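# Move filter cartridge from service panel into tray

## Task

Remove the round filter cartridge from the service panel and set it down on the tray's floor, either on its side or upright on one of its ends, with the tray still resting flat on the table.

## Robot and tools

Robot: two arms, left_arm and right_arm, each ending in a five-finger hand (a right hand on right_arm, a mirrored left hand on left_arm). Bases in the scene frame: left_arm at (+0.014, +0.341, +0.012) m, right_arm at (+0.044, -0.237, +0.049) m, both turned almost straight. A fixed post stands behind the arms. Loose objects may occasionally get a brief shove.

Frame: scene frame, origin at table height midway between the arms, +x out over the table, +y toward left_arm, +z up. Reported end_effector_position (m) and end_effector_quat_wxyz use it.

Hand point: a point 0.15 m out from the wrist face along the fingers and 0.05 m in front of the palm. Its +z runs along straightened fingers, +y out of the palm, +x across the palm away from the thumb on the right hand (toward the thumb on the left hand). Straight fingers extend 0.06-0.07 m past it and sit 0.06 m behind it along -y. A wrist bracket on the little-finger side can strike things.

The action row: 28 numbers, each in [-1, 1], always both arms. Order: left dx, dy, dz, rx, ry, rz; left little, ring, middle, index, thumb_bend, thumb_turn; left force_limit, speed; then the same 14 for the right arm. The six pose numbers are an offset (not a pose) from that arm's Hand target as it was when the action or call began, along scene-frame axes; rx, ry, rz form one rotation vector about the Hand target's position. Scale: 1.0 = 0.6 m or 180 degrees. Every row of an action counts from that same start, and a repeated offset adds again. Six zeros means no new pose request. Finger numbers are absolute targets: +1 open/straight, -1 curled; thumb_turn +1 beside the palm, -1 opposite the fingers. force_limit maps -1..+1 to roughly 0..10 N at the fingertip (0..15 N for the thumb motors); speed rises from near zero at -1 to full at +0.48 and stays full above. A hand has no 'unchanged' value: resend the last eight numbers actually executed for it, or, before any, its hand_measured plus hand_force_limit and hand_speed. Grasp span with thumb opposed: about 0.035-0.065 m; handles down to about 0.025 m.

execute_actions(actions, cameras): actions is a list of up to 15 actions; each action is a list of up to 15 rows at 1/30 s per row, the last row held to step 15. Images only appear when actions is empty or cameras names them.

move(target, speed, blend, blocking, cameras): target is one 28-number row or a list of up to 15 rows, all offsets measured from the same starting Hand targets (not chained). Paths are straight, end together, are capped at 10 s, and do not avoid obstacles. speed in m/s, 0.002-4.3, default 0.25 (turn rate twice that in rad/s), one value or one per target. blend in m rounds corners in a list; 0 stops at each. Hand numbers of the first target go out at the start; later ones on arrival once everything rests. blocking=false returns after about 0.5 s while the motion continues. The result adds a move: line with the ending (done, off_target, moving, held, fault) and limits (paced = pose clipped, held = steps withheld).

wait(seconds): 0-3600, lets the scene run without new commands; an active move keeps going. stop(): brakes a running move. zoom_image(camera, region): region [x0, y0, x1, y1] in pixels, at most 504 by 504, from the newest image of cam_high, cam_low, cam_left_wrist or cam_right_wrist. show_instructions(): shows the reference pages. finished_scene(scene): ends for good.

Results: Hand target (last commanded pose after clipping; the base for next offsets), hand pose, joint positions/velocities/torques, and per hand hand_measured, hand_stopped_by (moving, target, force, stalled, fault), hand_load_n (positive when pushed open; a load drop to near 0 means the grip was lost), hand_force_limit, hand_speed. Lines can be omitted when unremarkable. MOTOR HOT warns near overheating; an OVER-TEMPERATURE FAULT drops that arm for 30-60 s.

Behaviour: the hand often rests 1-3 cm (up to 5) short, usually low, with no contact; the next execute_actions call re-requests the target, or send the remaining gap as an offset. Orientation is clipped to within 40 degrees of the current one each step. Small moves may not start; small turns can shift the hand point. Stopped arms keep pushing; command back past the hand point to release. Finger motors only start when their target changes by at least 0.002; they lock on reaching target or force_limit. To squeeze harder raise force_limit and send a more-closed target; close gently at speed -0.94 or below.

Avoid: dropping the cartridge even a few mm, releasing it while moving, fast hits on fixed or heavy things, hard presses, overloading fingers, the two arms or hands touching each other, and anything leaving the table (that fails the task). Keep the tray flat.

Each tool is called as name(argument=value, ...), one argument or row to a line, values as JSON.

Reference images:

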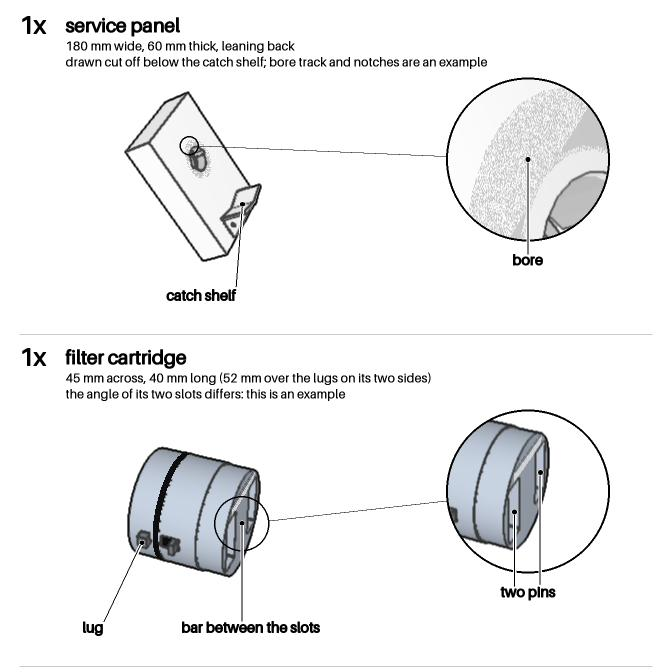

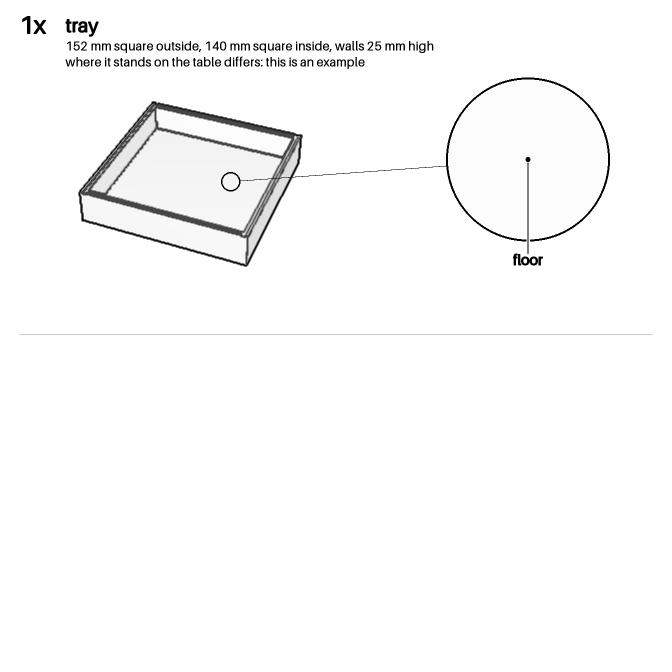

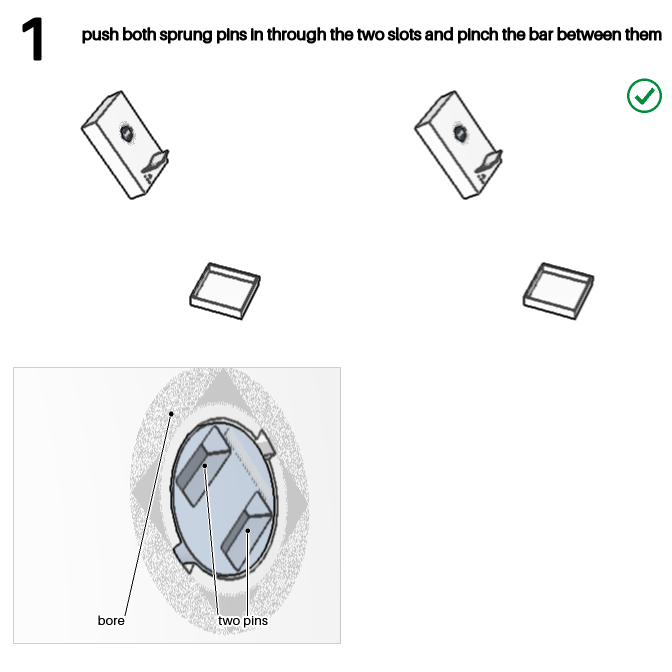

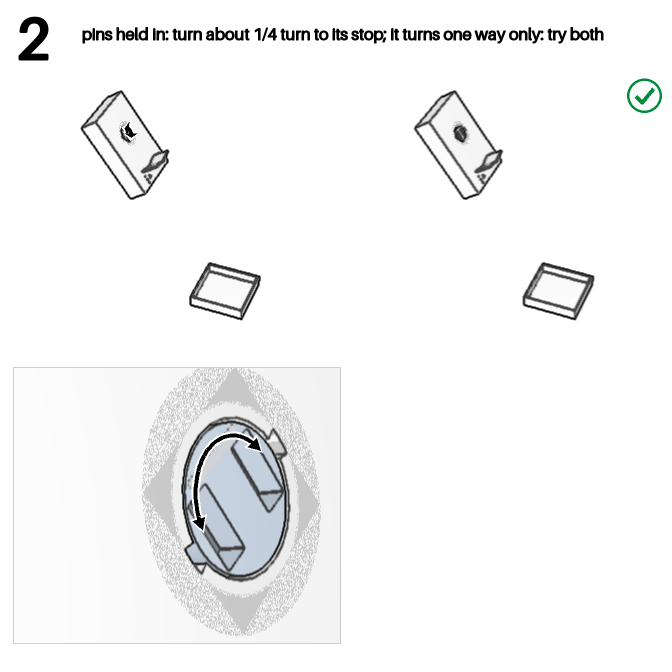

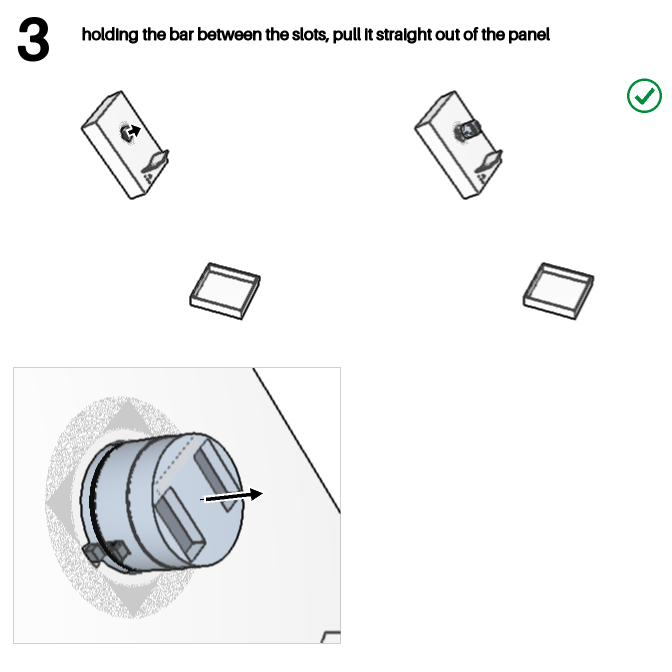

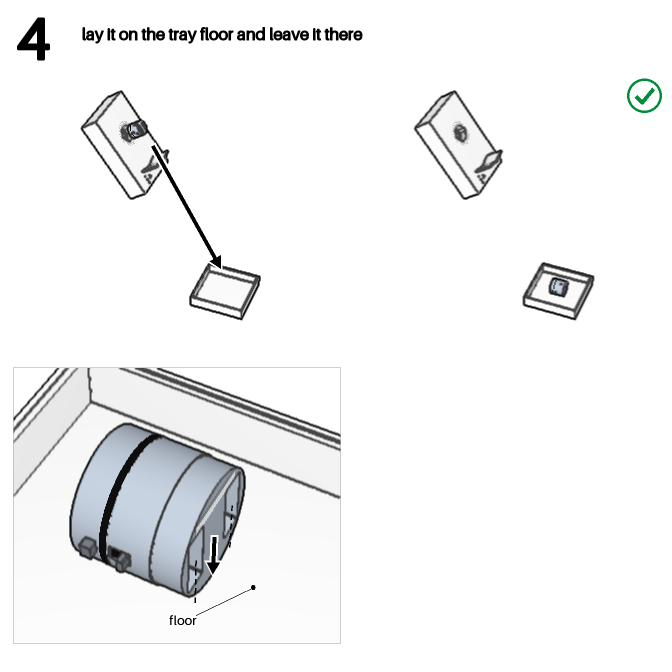

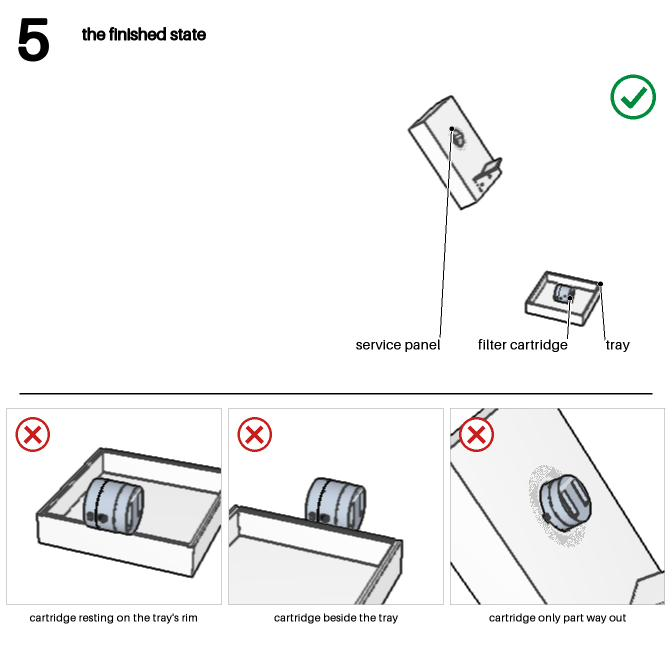

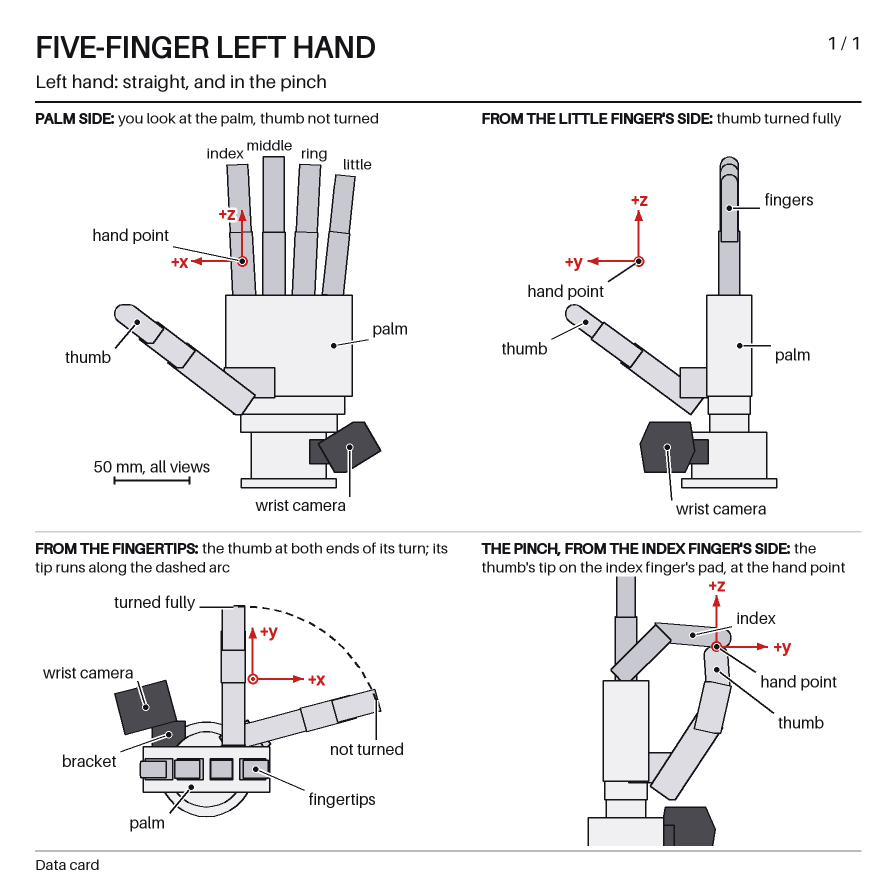

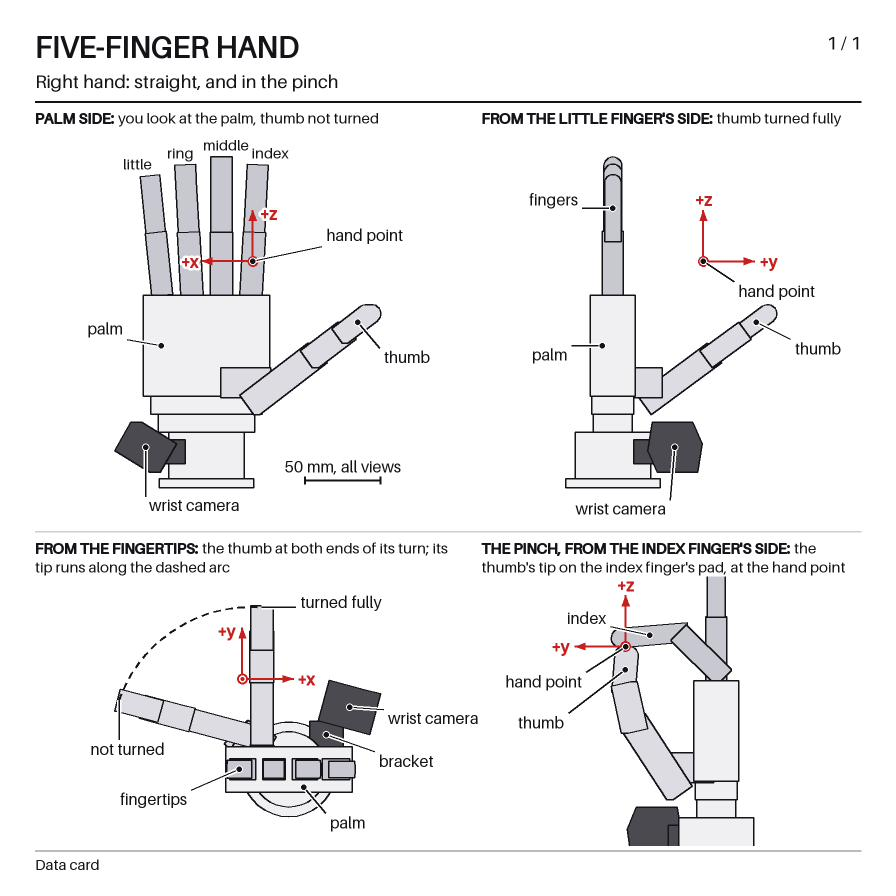

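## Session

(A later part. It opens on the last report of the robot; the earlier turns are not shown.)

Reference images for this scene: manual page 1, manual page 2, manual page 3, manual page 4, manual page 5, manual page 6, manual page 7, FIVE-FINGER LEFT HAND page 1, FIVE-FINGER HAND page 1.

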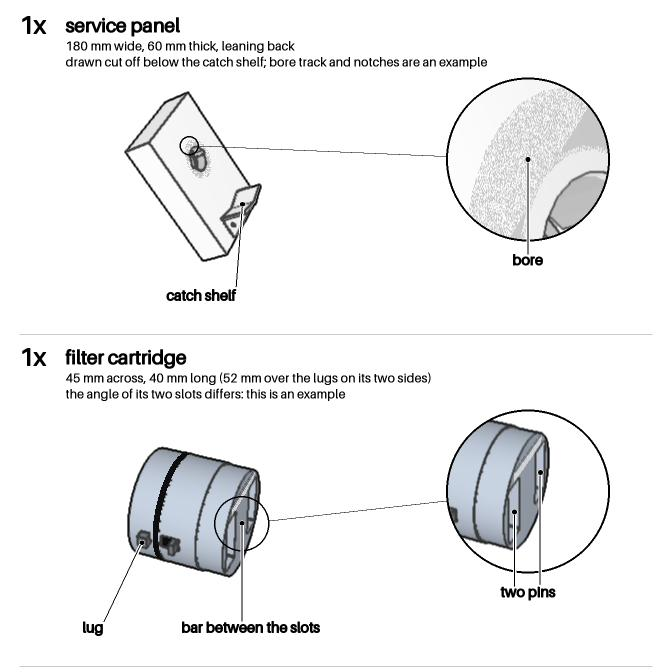

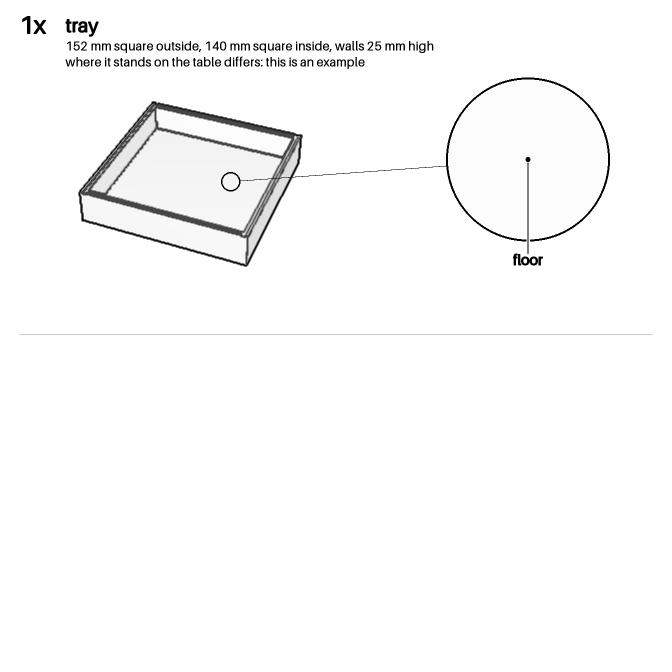

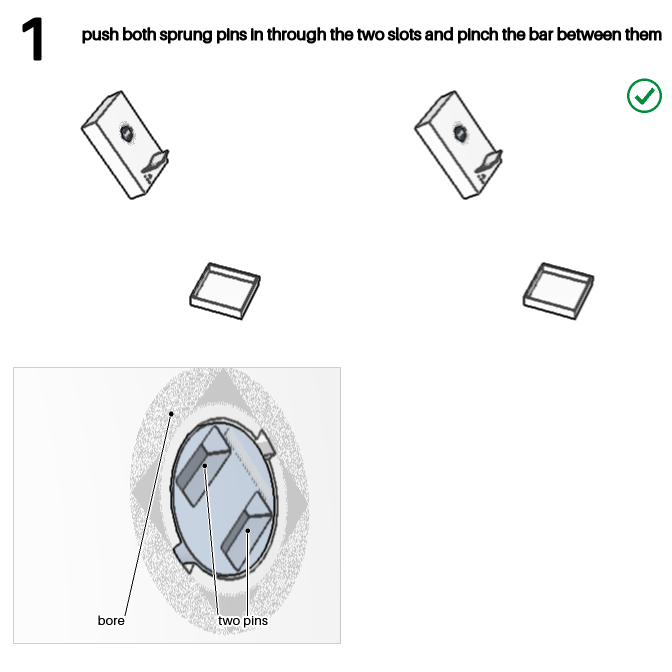

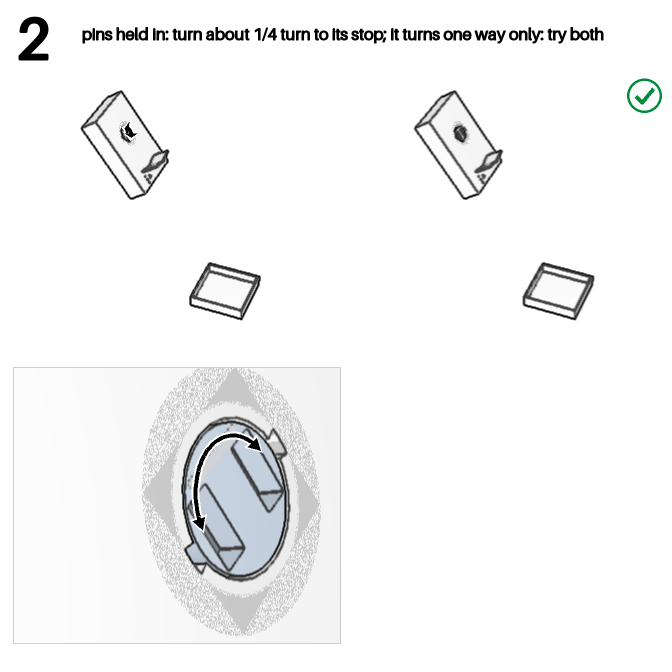

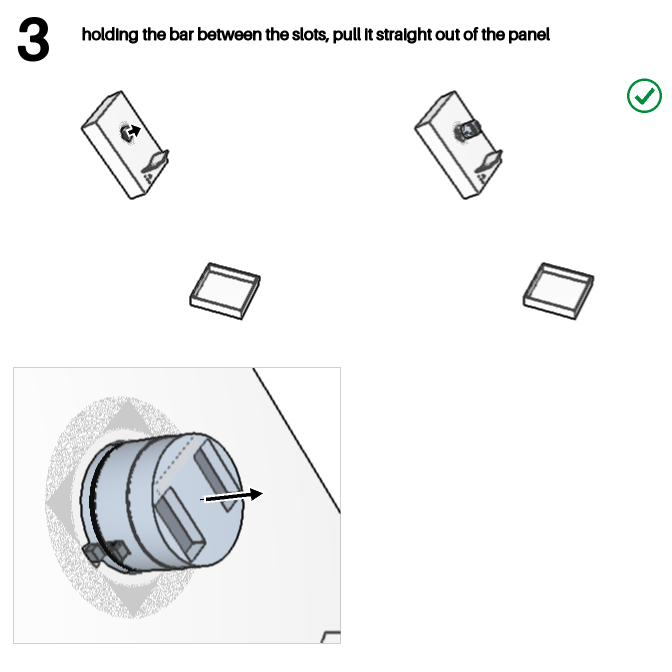

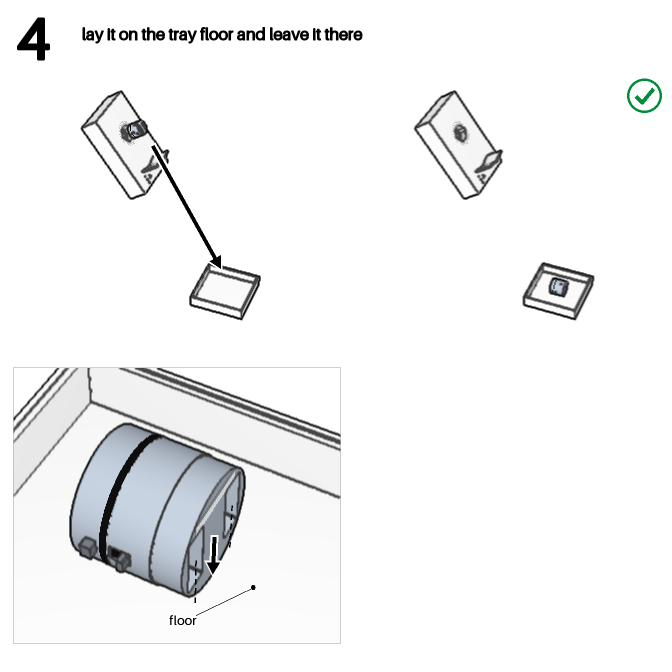

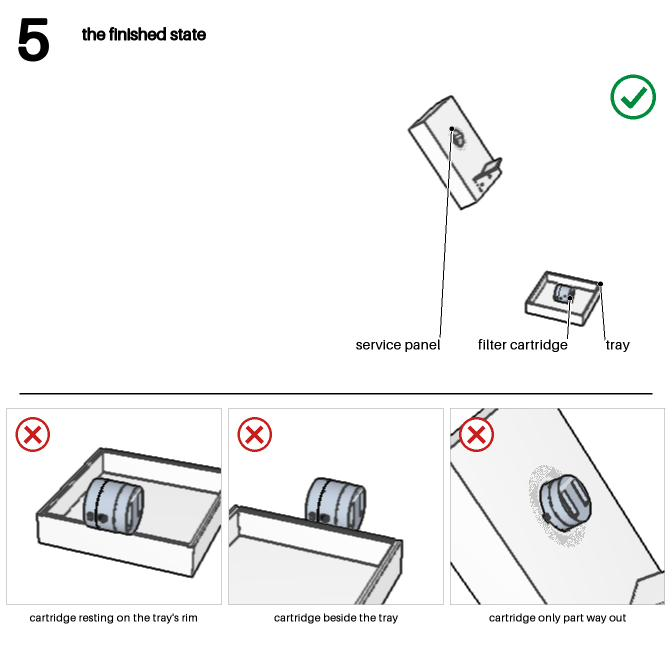

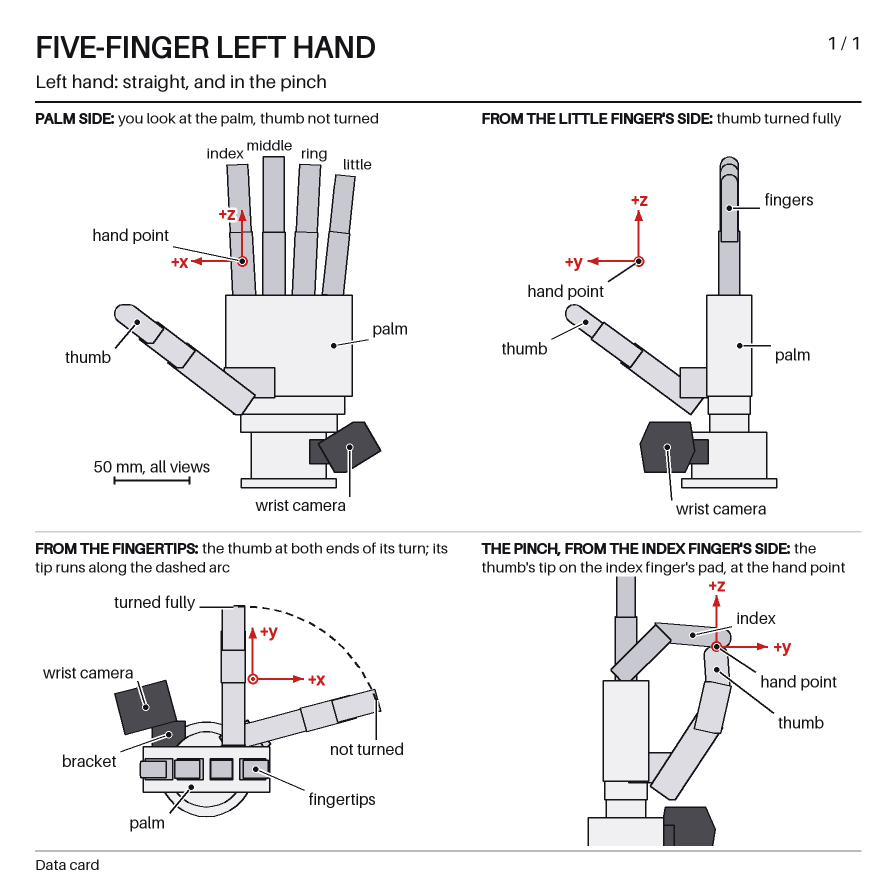

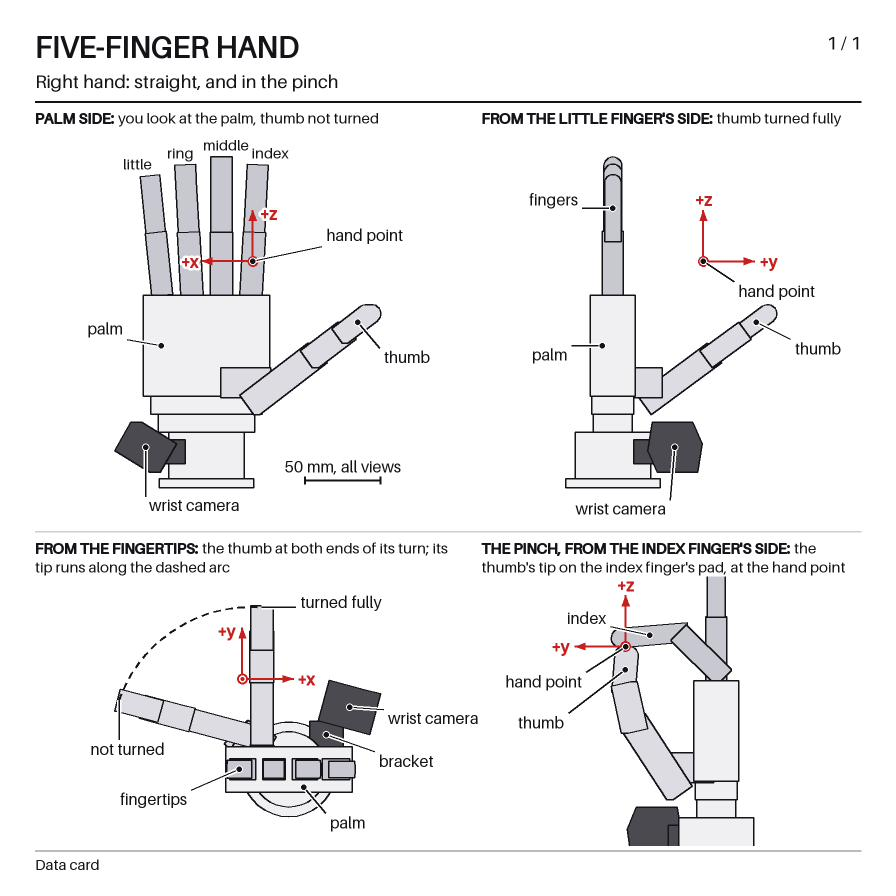

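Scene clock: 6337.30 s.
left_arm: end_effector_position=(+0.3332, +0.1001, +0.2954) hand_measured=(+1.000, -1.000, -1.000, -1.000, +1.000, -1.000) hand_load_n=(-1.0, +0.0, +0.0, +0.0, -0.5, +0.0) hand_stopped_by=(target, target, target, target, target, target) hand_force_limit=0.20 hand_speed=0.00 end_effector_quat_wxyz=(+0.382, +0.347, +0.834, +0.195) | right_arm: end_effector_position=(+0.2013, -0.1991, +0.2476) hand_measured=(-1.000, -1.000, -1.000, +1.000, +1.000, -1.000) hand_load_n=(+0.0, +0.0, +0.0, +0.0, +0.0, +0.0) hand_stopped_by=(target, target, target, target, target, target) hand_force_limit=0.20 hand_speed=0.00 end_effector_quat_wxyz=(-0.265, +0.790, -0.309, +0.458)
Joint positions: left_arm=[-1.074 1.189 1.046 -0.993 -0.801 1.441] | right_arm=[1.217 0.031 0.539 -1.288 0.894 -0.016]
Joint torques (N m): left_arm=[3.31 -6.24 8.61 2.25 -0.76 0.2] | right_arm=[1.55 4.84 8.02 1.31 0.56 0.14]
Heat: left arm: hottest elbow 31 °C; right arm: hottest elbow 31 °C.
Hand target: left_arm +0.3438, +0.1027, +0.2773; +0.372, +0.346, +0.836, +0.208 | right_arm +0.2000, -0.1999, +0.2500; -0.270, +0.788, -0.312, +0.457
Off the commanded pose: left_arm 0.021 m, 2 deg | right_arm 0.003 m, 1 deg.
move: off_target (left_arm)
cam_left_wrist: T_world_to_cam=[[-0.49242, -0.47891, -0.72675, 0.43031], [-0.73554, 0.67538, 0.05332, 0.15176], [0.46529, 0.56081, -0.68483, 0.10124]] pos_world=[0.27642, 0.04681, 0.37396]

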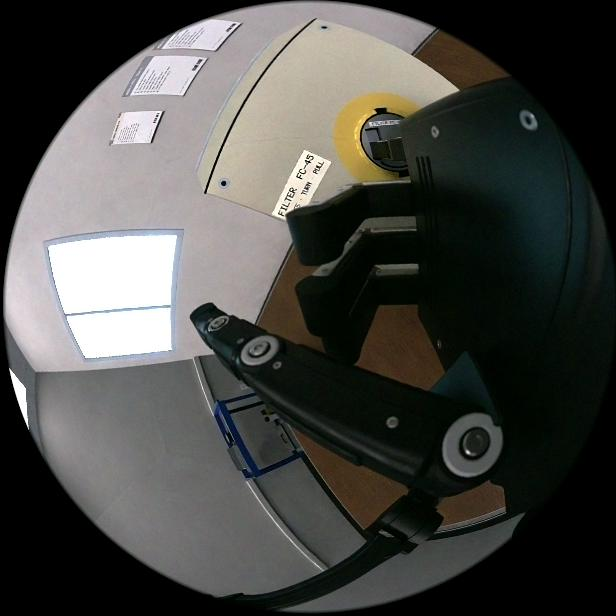

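move(
  target=[
    [0.059,0.005,-0.0467,0,0,0,1,-1,-1,-1,1,-1,0.2,0.0,0,0,0,0,0,0,-1,-1,-1,1,1,-1,0.2,0.0],
  ],
  speed=0.05,
  cameras=["cam_left_wrist"],
)

zoom_image(
  camera="cam_left_wrist",
  region=[340, 110, 410, 180],
)

zoom_image(
  camera="cam_left_wrist",
  region=[362, 122, 384, 144],
)

Scene clock: 6345.50 s.
left_arm: end_effector_position=(+0.3389, +0.1004, +0.2890) hand_measured=(+1.000, -1.000, -1.000, -1.000, +1.000, -1.000) hand_load_n=(-4.5, +0.0, +0.0, +0.0, +0.0, +0.0) hand_stopped_by=(target, target, target, target, target, target) hand_force_limit=0.20 hand_speed=0.00 end_effector_quat_wxyz=(+0.396, +0.362, +0.824, +0.181) | right_arm: end_effector_position=(+0.2013, -0.1991, +0.2476) hand_measured=(-1.000, -1.000, -1.000, +1.000, +1.000, -1.000) hand_load_n=(+0.0, +0.0, +0.0, -0.5, +0.0, +0.0) hand_stopped_by=(target, target, target, target, target, target) hand_force_limit=0.20 hand_speed=0.00 end_effector_quat_wxyz=(-0.265, +0.790, -0.309, +0.458)
Joint positions: left_arm=[-1.059 1.155 0.993 -0.893 -0.775 1.524] | right_arm=[1.217 0.031 0.539 -1.288 0.894 -0.016]
Joint torques (N m): left_arm=[8 -1.38 8.61 4.37 -0.26 0.3] | right_arm=[1.73 5.07 8.09 1.33 0.57 0.13]
Heat: left arm: hottest elbow 31 °C; right arm: hottest elbow 31 °C.
Hand target: left_arm +0.3791, +0.1058, +0.2492; +0.372, +0.346, +0.836, +0.208 | right_arm +0.2000, -0.1999, +0.2500; -0.270, +0.788, -0.312, +0.457
Off the commanded pose: left_arm 0.057 m, 5 deg | right_arm 0.003 m, 1 deg.
move: off_target (left_arm)
cam_left_wrist: T_world_to_cam=[[-0.50555, -0.46796, -0.72487, 0.43138], [-0.7027, 0.7108, 0.03121, 0.14778], [0.50063, 0.52514, -0.68818, 0.08654]] pos_world=[0.2786, 0.05138, 0.36764]

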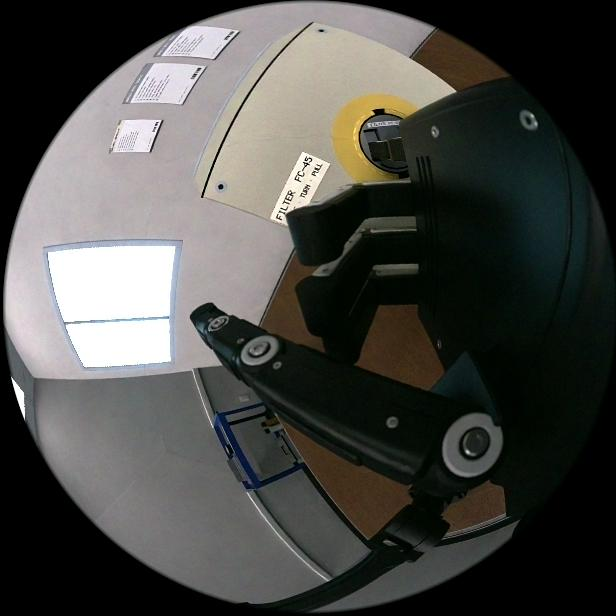

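Scaled by 7.200 from the camera's image (finer frame: 880x880).

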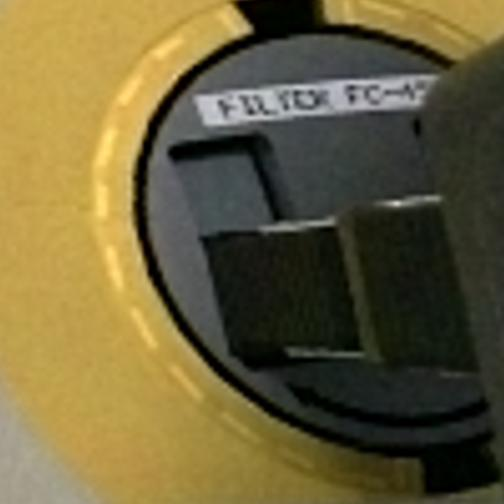

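Scaled by 22.909 from the camera's image (finer frame: 880x880).

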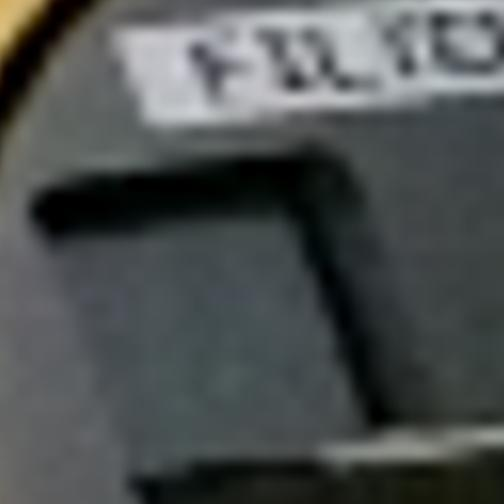

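move(
  target=[
    [-0.16,0.03,0.12,0,0,0,1,-1,-1,-1,1,-1,0.2,0.0,0,0,0,0,0,0,-1,-1,-1,1,1,-1,0.2,0.0],
  ],
  speed=0.12,
  cameras=[],
)

Scene clock: 6366.07 s.
left_arm: end_effector_position=(+0.2836, +0.1340, +0.3031) hand_measured=(+1.000, -1.000, -1.000, -1.000, +1.000, -1.000) hand_load_n=(+0.0, +0.0, +0.0, +0.0, +0.0, +0.0) hand_stopped_by=(target, target, target, target, target, target) hand_force_limit=0.20 hand_speed=0.00 end_effector_quat_wxyz=(+0.358, +0.351, +0.836, +0.222) | right_arm: end_effector_position=(+0.2013, -0.1991, +0.2476) hand_measured=(-1.000, -1.000, -1.000, +1.000, +1.000, -1.000) hand_load_n=(+0.0, +0.0, +0.0, +0.0, +0.0, +0.0) hand_stopped_by=(target, target, target, target, target, target) hand_force_limit=0.20 hand_speed=0.00 end_effector_quat_wxyz=(-0.265, +0.790, -0.309, +0.458)
Joint positions: left_arm=[-1.169 1.113 1.018 -1.232 -0.843 1.276] | right_arm=[1.217 0.031 0.539 -1.288 0.894 -0.016]
Joint torques (N m): left_arm=[0.21 -7.24 14.01 0.08 -1.01 0] | right_arm=[1.73 4.84 8.06 1.25 0.57 0.14]
Heat: left arm: hottest elbow 30 °C; right arm: hottest elbow 31 °C.
Hand target: left_arm +0.2831, +0.1238, +0.3213; +0.372, +0.346, +0.836, +0.208 | right_arm +0.2000, -0.1999, +0.2500; -0.270, +0.788, -0.312, +0.457
Off the commanded pose: left_arm 0.021 m, 2 deg | right_arm 0.003 m, 1 deg.
move: off_target (left_arm)

move(
  target=[
    [-0.055,0.0933,0.065,-0.6149,-0.0465,0.4528,1,-1,-1,-1,1,-1,0.2,0.0,0,0,0,0,0,0,-1,-1,-1,1,1,-1,0.2,0.0],
  ],
  speed=0.4,
  cameras=[],
)

Scene clock: 6393.67 s.
left_arm: end_effector_position=(+0.2486, +0.1773, +0.3640) hand_measured=(+1.000, -1.000, -1.000, -1.000, +1.000, -1.000) hand_load_n=(+0.0, +0.0, +0.0, -0.5, +0.0, +0.0) hand_stopped_by=(target, target, target, target, target, target) hand_force_limit=0.20 hand_speed=0.00 end_effector_quat_wxyz=(-0.325, +0.622, -0.633, +0.328) | right_arm: end_effector_position=(+0.2013, -0.1991, +0.2476) hand_measured=(-1.000, -1.000, -1.000, +1.000, +1.000, -1.000) hand_load_n=(+0.0, +0.0, +0.0, +0.0, +0.0, +0.0) hand_stopped_by=(target, target, target, target, target, target) hand_force_limit=0.20 hand_speed=0.00 end_effector_quat_wxyz=(-0.265, +0.790, -0.309, +0.458)
Joint positions: left_arm=[-0.834 0.674 1.068 -1.21 -0.663 -0.576] | right_arm=[1.217 0.031 0.539 -1.288 0.894 -0.016]
Joint torques (N m): left_arm=[2.02 -1.96 9.21 1.59 -0.68 -0.02] | right_arm=[1.96 4.89 8.09 1.32 0.57 0.14]
Heat: left arm: hottest elbow 33 °C; right arm: hottest elbow 31 °C.
Hand target: left_arm +0.2501, +0.1798, +0.3602; -0.326, +0.627, -0.627, +0.327 | right_arm +0.2000, -0.1999, +0.2500; -0.270, +0.788, -0.312, +0.457
Off the commanded pose: left_arm 0.005 m, 1 deg | right_arm 0.003 m, 1 deg.
move: done

move(
  target=[
    [0.0165,-0.0165,-0.04,-0.399,-0.2309,0.1876,1,1,1,1,1,-1,0.2,0.3,0,0,0,0,0,0,-1,-1,-1,1,1,-1,0.2,0.0],
  ],
  speed=0.3,
  cameras=["cam_left_wrist"],
)

Scene clock: 6404.07 s.
left_arm: end_effector_position=(+0.2621, +0.1746, +0.3433) hand_measured=(+1.000, +1.000, +1.000, +1.000, +1.000, -1.000) hand_load_n=(+0.5, +0.0, +0.0, +0.0, +0.0, +0.0) hand_stopped_by=(target, target, target, target, target, target) hand_force_limit=0.20 hand_speed=0.30 end_effector_quat_wxyz=(-0.161, +0.708, +0.021, +0.688) | right_arm: end_effector_position=(+0.2013, -0.1991, +0.2476) hand_measured=(-1.000, -1.000, -1.000, +1.000, +1.000, -1.000) hand_load_n=(+0.5, +0.0, +0.0, +0.0, +0.0, +0.5) hand_stopped_by=(target, target, target, target, target, target) hand_force_limit=0.20 hand_speed=0.00 end_effector_quat_wxyz=(-0.265, +0.790, -0.309, +0.458)
Joint positions: left_arm=[-1.256 0.423 0.351 -0.021 -1.547 -1.463] | right_arm=[1.217 0.031 0.539 -1.288 0.894 -0.016]
Joint torques (N m): left_arm=[0.32 1.2 9.61 1.8 -0.33 0.1] | right_arm=[1.79 5.13 8.08 1.26 0.56 0.13]
Heat: left arm: hottest elbow 32 °C; right arm: hottest elbow 31 °C.
Hand target: left_arm +0.2600, +0.1698, +0.3362; -0.169, +0.689, +0.013, +0.705 | right_arm +0.2000, -0.1999, +0.2500; -0.270, +0.788, -0.312, +0.457
Off the commanded pose: left_arm 0.009 m, 3 deg | right_arm 0.003 m, 1 deg.
joint sent to its limit (left arm) — joint 5 (wrist yaw), lower limit. The joint targets are off in orientation, not in position.
move: off_target (left_arm)
cam_left_wrist: T_world_to_cam=[[-0.18269, 0.88203, 0.43434, -0.2516], [-0.45538, -0.46744, 0.75771, -0.06911], [0.87135, -0.05936, 0.48706, -0.27505]] pos_world=[0.16223, 0.17329, 0.29561]

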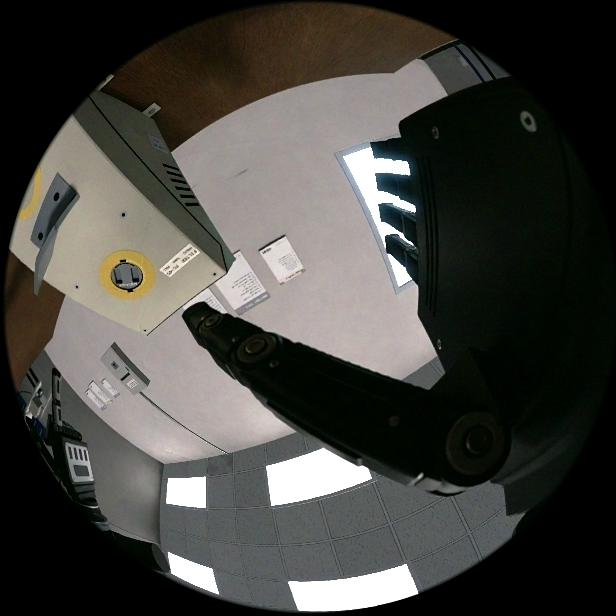

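zoom_image(
  camera="cam_left_wrist",
  region=[0, 140, 160, 320],
)

Scaled by 2.800 from the camera's image (finer frame: 880x880).

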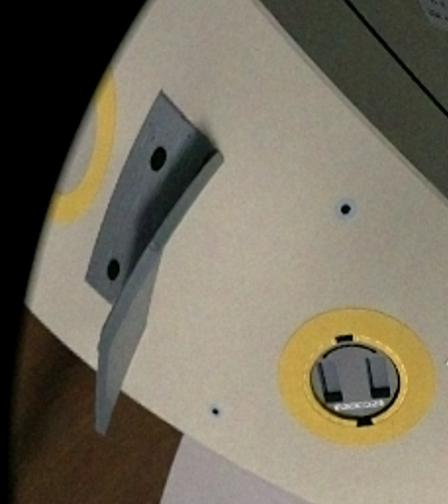

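move(
  target=[
    [0,0,0,0,0,0,1,1,1,1,-0.85,-1,0.2,0.3,0,0,0,0,0,0,-1,-1,-1,1,1,-1,0.2,0.0],
    [0.228,-0.1797,0.0105,0,0,0,1,1,1,1,-0.85,-1,0.2,0.0,0,0,0,0,0,0,-1,-1,-1,1,1,-1,0.2,0.0],
  ],
  speed=0.15,
  cameras=["cam_left_wrist"],
)

Scene clock: 6416.83 s.
left_arm: end_effector_position=(+0.3858, +0.0661, +0.3251) hand_measured=(+1.000, +1.000, +1.000, +1.000, -0.850, -1.000) hand_load_n=(+0.0, +0.0, +0.0, +0.0, +0.0, +0.0) hand_stopped_by=(target, target, target, target, target, target) hand_force_limit=0.20 hand_speed=0.00 end_effector_quat_wxyz=(-0.173, +0.694, -0.003, +0.699) | right_arm: end_effector_position=(+0.2013, -0.1991, +0.2476) hand_measured=(-1.000, -1.000, -1.000, +1.000, +1.000, -1.000) hand_load_n=(+0.0, +0.0, +0.0, +0.0, +0.0, +0.0) hand_stopped_by=(target, target, target, target, target, target) hand_force_limit=0.20 hand_speed=0.00 end_effector_quat_wxyz=(-0.265, +0.790, -0.309, +0.458)
Joint positions: left_arm=[-0.956 1.124 0.516 0.715 -1.224 -1.223] | right_arm=[1.217 0.031 0.539 -1.288 0.894 -0.016]
Joint torques (N m): left_arm=[2.55 -4.95 12.68 2.09 0.14 0.1] | right_arm=[1.85 5.19 8.08 1.28 0.56 0.13]
Heat: left arm: hottest elbow 32 °C; right arm: hottest elbow 31 °C.
Hand target: left_arm +0.3969, +0.0621, +0.3425; -0.169, +0.689, +0.013, +0.705 | right_arm +0.2000, -0.1999, +0.2500; -0.270, +0.788, -0.312, +0.457
Off the commanded pose: left_arm 0.021 m, 2 deg | right_arm 0.003 m, 1 deg.
move: off_target (left_arm); target 2's new numbers were sent with left_arm's hand 0.021 m and 2 deg from that target
cam_left_wrist: T_world_to_cam=[[-0.17693, 0.86066, 0.47745, -0.14024], [-0.48394, -0.49848, 0.71925, -0.02401], [0.85703, -0.1038, 0.5047, -0.37772]] pos_world=[0.28728, 0.06952, 0.27486]

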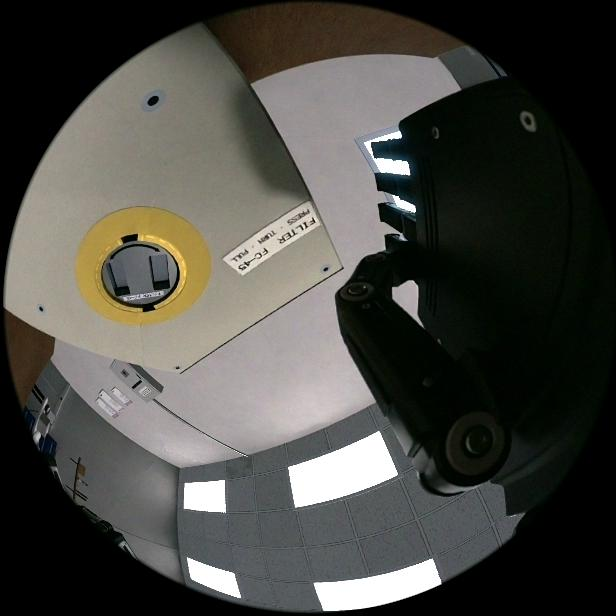

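zoom_image(
  camera="cam_left_wrist",
  region=[95, 225, 195, 325],
)

Scaled by 5.040 from the camera's image (finer frame: 880x880).

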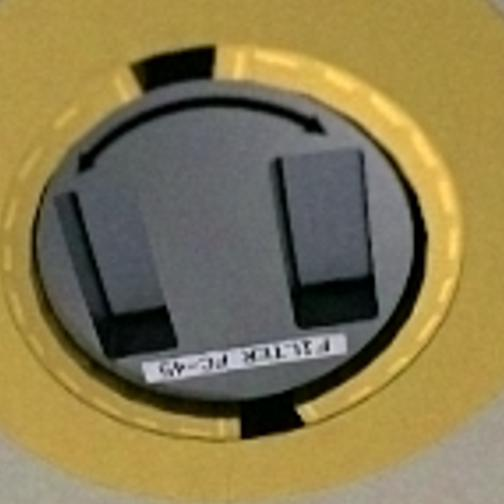

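zoom_image(
  camera="cam_left_wrist",
  region=[95, 225, 145, 275],
)

zoom_image(
  camera="cam_left_wrist",
  region=[135, 225, 190, 280],
)

zoom_image(
  camera="cam_left_wrist",
  region=[125, 270, 190, 325],
)

zoom_image(
  camera="cam_left_wrist",
  region=[90, 265, 150, 325],
)

Scaled by 10.080 from the camera's image (finer frame: 880x880).

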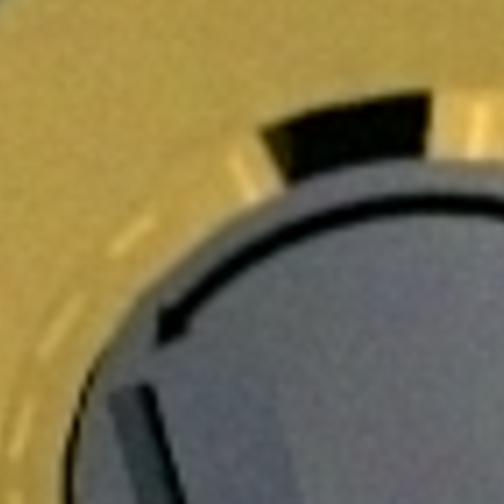

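Scaled by 9.164 from the camera's image (finer frame: 880x880).

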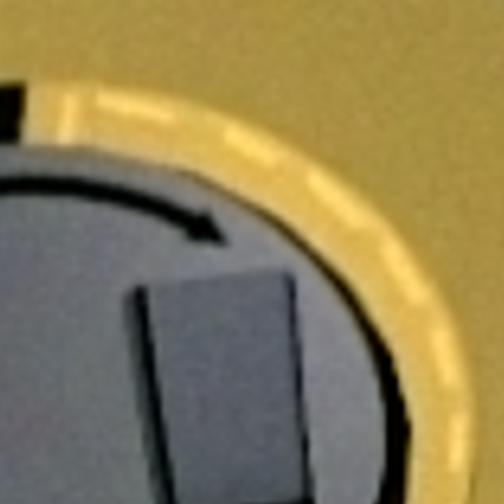

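Scaled by 7.754 from the camera's image (finer frame: 880x880).

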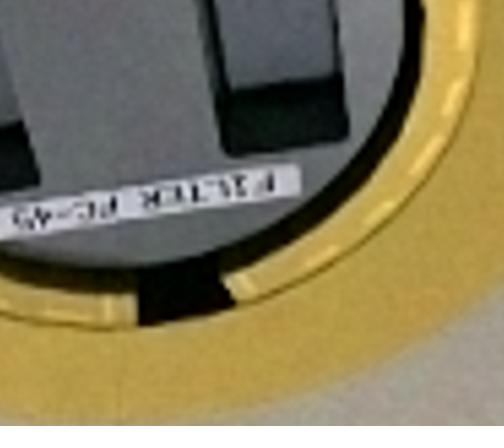

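Scaled by 8.400 from the camera's image (finer frame: 880x880).

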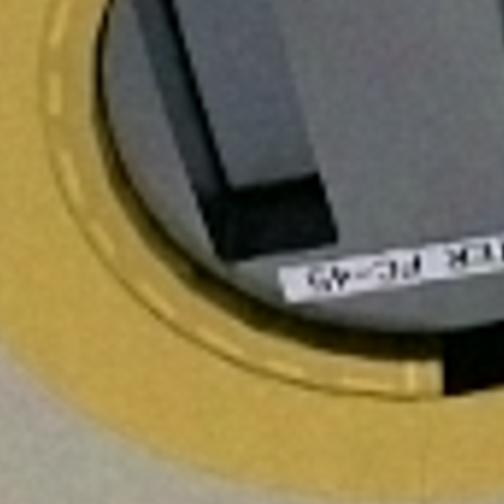

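move(
  target=[
    [0,0,0,0,0,0,1,1,1,1,-0.85,-1,0.2,0.0,0.0833,0.1,0.1,-0.4108,-0.27,0.1898,-1,-1,-1,1,1,-1,0.2,0.0],
    [0,0,0,0,0,0,1,1,1,1,-0.85,-1,0.2,0.0,0.188,0.205,0.11,-0.4108,-0.27,0.1898,-1,-1,-1,1,1,-1,0.2,0.0],
  ],
  speed=0.2,
  cameras=["cam_left_wrist", "cam_right_wrist"],
)

Scene clock: 6438.23 s.
left_arm: end_effector_position=(+0.3858, +0.0661, +0.3251) hand_measured=(+1.000, +1.000, +1.000, +1.000, -0.850, -1.000) hand_load_n=(+0.0, +0.0, +0.0, +0.0, +0.0, -0.5) hand_stopped_by=(target, target, target, target, target, target) hand_force_limit=0.20 hand_speed=0.00 end_effector_quat_wxyz=(-0.173, +0.694, -0.003, +0.699) | right_arm: end_effector_position=(+0.2129, -0.1405, +0.3090) hand_measured=(-1.000, -1.000, -1.000, +1.000, +1.000, -1.000) hand_load_n=(+0.0, +0.0, +0.0, +0.0, +0.0, +0.0) hand_stopped_by=(target, target, target, target, target, target) hand_force_limit=0.20 hand_speed=0.00 end_effector_quat_wxyz=(+0.044, +0.593, +0.371, +0.713)
Joint positions: left_arm=[-0.956 1.124 0.516 0.715 -1.224 -1.223] | right_arm=[2.076 0.409 0.346 -1.655 1.591 -0.474]
Joint torques (N m): left_arm=[2.49 -4.84 12.66 2.02 0.13 0.1] | right_arm=[1.61 4.19 9.13 0.92 0.85 0.1]
Heat: left arm: hottest elbow 31 °C; right arm: hottest elbow 31 °C.
Hand target: left_arm +0.3969, +0.0621, +0.3425; -0.169, +0.689, +0.013, +0.705 | right_arm +0.3128, -0.0769, +0.3162; +0.031, +0.599, +0.362, +0.714
Off the commanded pose: left_arm 0.021 m, 2 deg | right_arm 0.119 m, 2 deg.
move: off_target (right_arm)
cam_left_wrist: T_world_to_cam=[[-0.17693, 0.86066, 0.47745, -0.14024], [-0.48394, -0.49848, 0.71925, -0.02401], [0.85703, -0.1038, 0.5047, -0.37772]] pos_world=[0.28728, 0.06952, 0.27486]
cam_right_wrist: T_world_to_cam=[[0.22133, -0.56542, 0.79455, -0.37914], [-0.12461, -0.82448, -0.552, 0.08056], [0.9672, 0.02316, -0.25294, -0.01246]] pos_world=[0.10601, -0.14766, 0.34257]

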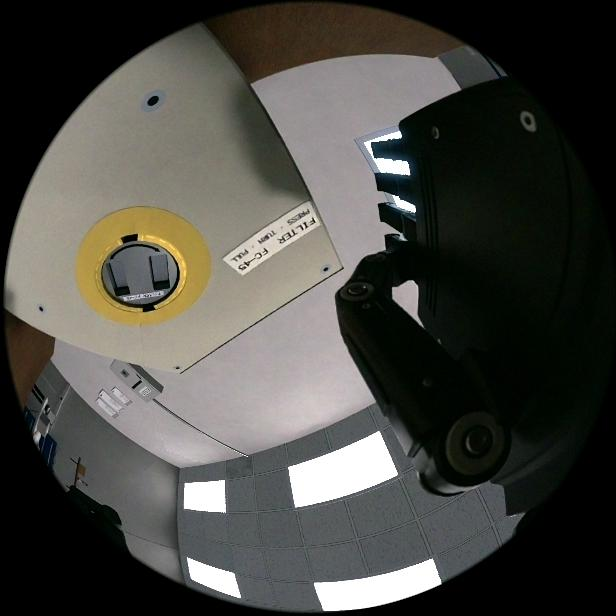

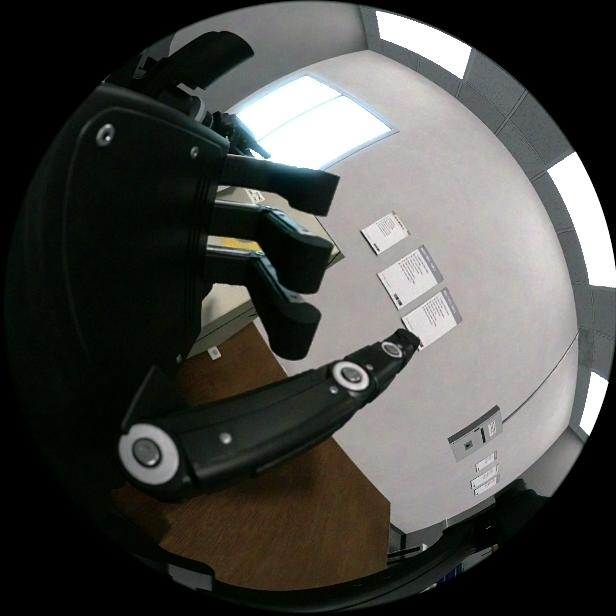

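move(
  target=[
    [0,0,0,0,0,0,1,1,1,1,-0.85,-1,0.2,0.0,-0.18,-0.15,-0.02,0.4108,0.27,-0.1898,-1,-1,-1,1,1,-1,0.2,0.0],
  ],
  speed=0.25,
  cameras=[],
)

Scene clock: 6446.57 s.
left_arm: end_effector_position=(+0.3858, +0.0661, +0.3251) hand_measured=(+1.000, +1.000, +1.000, +1.000, -0.850, -1.000) hand_load_n=(+0.0, +0.0, +0.0, +0.0, +0.0, +0.0) hand_stopped_by=(target, target, target, target, target, target) hand_force_limit=0.20 hand_speed=0.00 end_effector_quat_wxyz=(-0.173, +0.694, -0.003, +0.699) | right_arm: end_effector_position=(+0.2060, -0.1687, +0.2867) hand_measured=(-1.000, -1.000, -1.000, +1.000, +1.000, -1.000) hand_load_n=(+0.0, +0.0, +0.0, +0.0, +0.0, +0.0) hand_stopped_by=(target, target, target, target, target, target) hand_force_limit=0.20 hand_speed=0.00 end_effector_quat_wxyz=(-0.254, +0.795, -0.304, +0.459)
Joint positions: left_arm=[-0.956 1.124 0.516 0.715 -1.224 -1.223] | right_arm=[1.32 0.246 0.661 -1.325 0.964 0.112]
Joint torques (N m): left_arm=[2.43 -5.07 12.68 2.04 0.13 0.1] | right_arm=[1.73 4.54 10.71 1.1 0.66 0.13]
Heat: left arm: hottest elbow 31 °C; right arm: hottest elbow 32 °C.
Hand target: left_arm +0.3969, +0.0621, +0.3425; -0.169, +0.689, +0.013, +0.705 | right_arm +0.2048, -0.1669, +0.3042; -0.270, +0.788, -0.312, +0.457
Off the commanded pose: left_arm 0.021 m, 2 deg | right_arm 0.018 m, 2 deg.
move: off_target (right_arm)

move(
  target=[
    [0,0,0,0,0,0,1,1,1,1,-0.85,-1,0.2,0.0,0.092,0.078,0.01,-0.4446,-0.0701,0.2179,-1,-1,-1,1,1,-1,0.2,0.0],
  ],
  speed=0.3,
  cameras=[],
)

Scene clock: 6457.13 s.
left_arm: end_effector_position=(+0.3858, +0.0661, +0.3251) hand_measured=(+1.000, +1.000, +1.000, +1.000, -0.850, -1.000) hand_load_n=(+0.0, +0.0, +0.0, +0.0, -0.5, +0.0) hand_stopped_by=(target, target, target, target, target, target) hand_force_limit=0.20 hand_speed=0.00 end_effector_quat_wxyz=(-0.173, +0.694, -0.003, +0.699) | right_arm: end_effector_position=(+0.2589, -0.1195, +0.3102) hand_measured=(-1.000, -1.000, -1.000, +1.000, +1.000, -1.000) hand_load_n=(+0.0, +0.0, +0.0, +0.0, +0.0, +0.5) hand_stopped_by=(target, target, target, target, target, target) hand_force_limit=0.20 hand_speed=0.00 end_effector_quat_wxyz=(+0.137, +0.778, +0.338, +0.512)
Joint positions: left_arm=[-0.956 1.124 0.516 0.715 -1.224 -1.223] | right_arm=[1.416 0.562 0.581 -1.026 1.024 -1.309]
Joint torques (N m): left_arm=[2.43 -5.01 12.68 2.06 0.15 0.09] | right_arm=[0.67 0.15 7.9 2.13 0.47 -0.1]
Heat: left arm: hottest elbow 31 °C; right arm: hottest elbow 32 °C.
Hand target: left_arm +0.3969, +0.0621, +0.3425; -0.169, +0.689, +0.013, +0.705 | right_arm +0.2600, -0.1201, +0.3100; +0.133, +0.778, +0.336, +0.514
Off the commanded pose: left_arm 0.021 m, 2 deg | right_arm 0.001 m, 1 deg.
move: done


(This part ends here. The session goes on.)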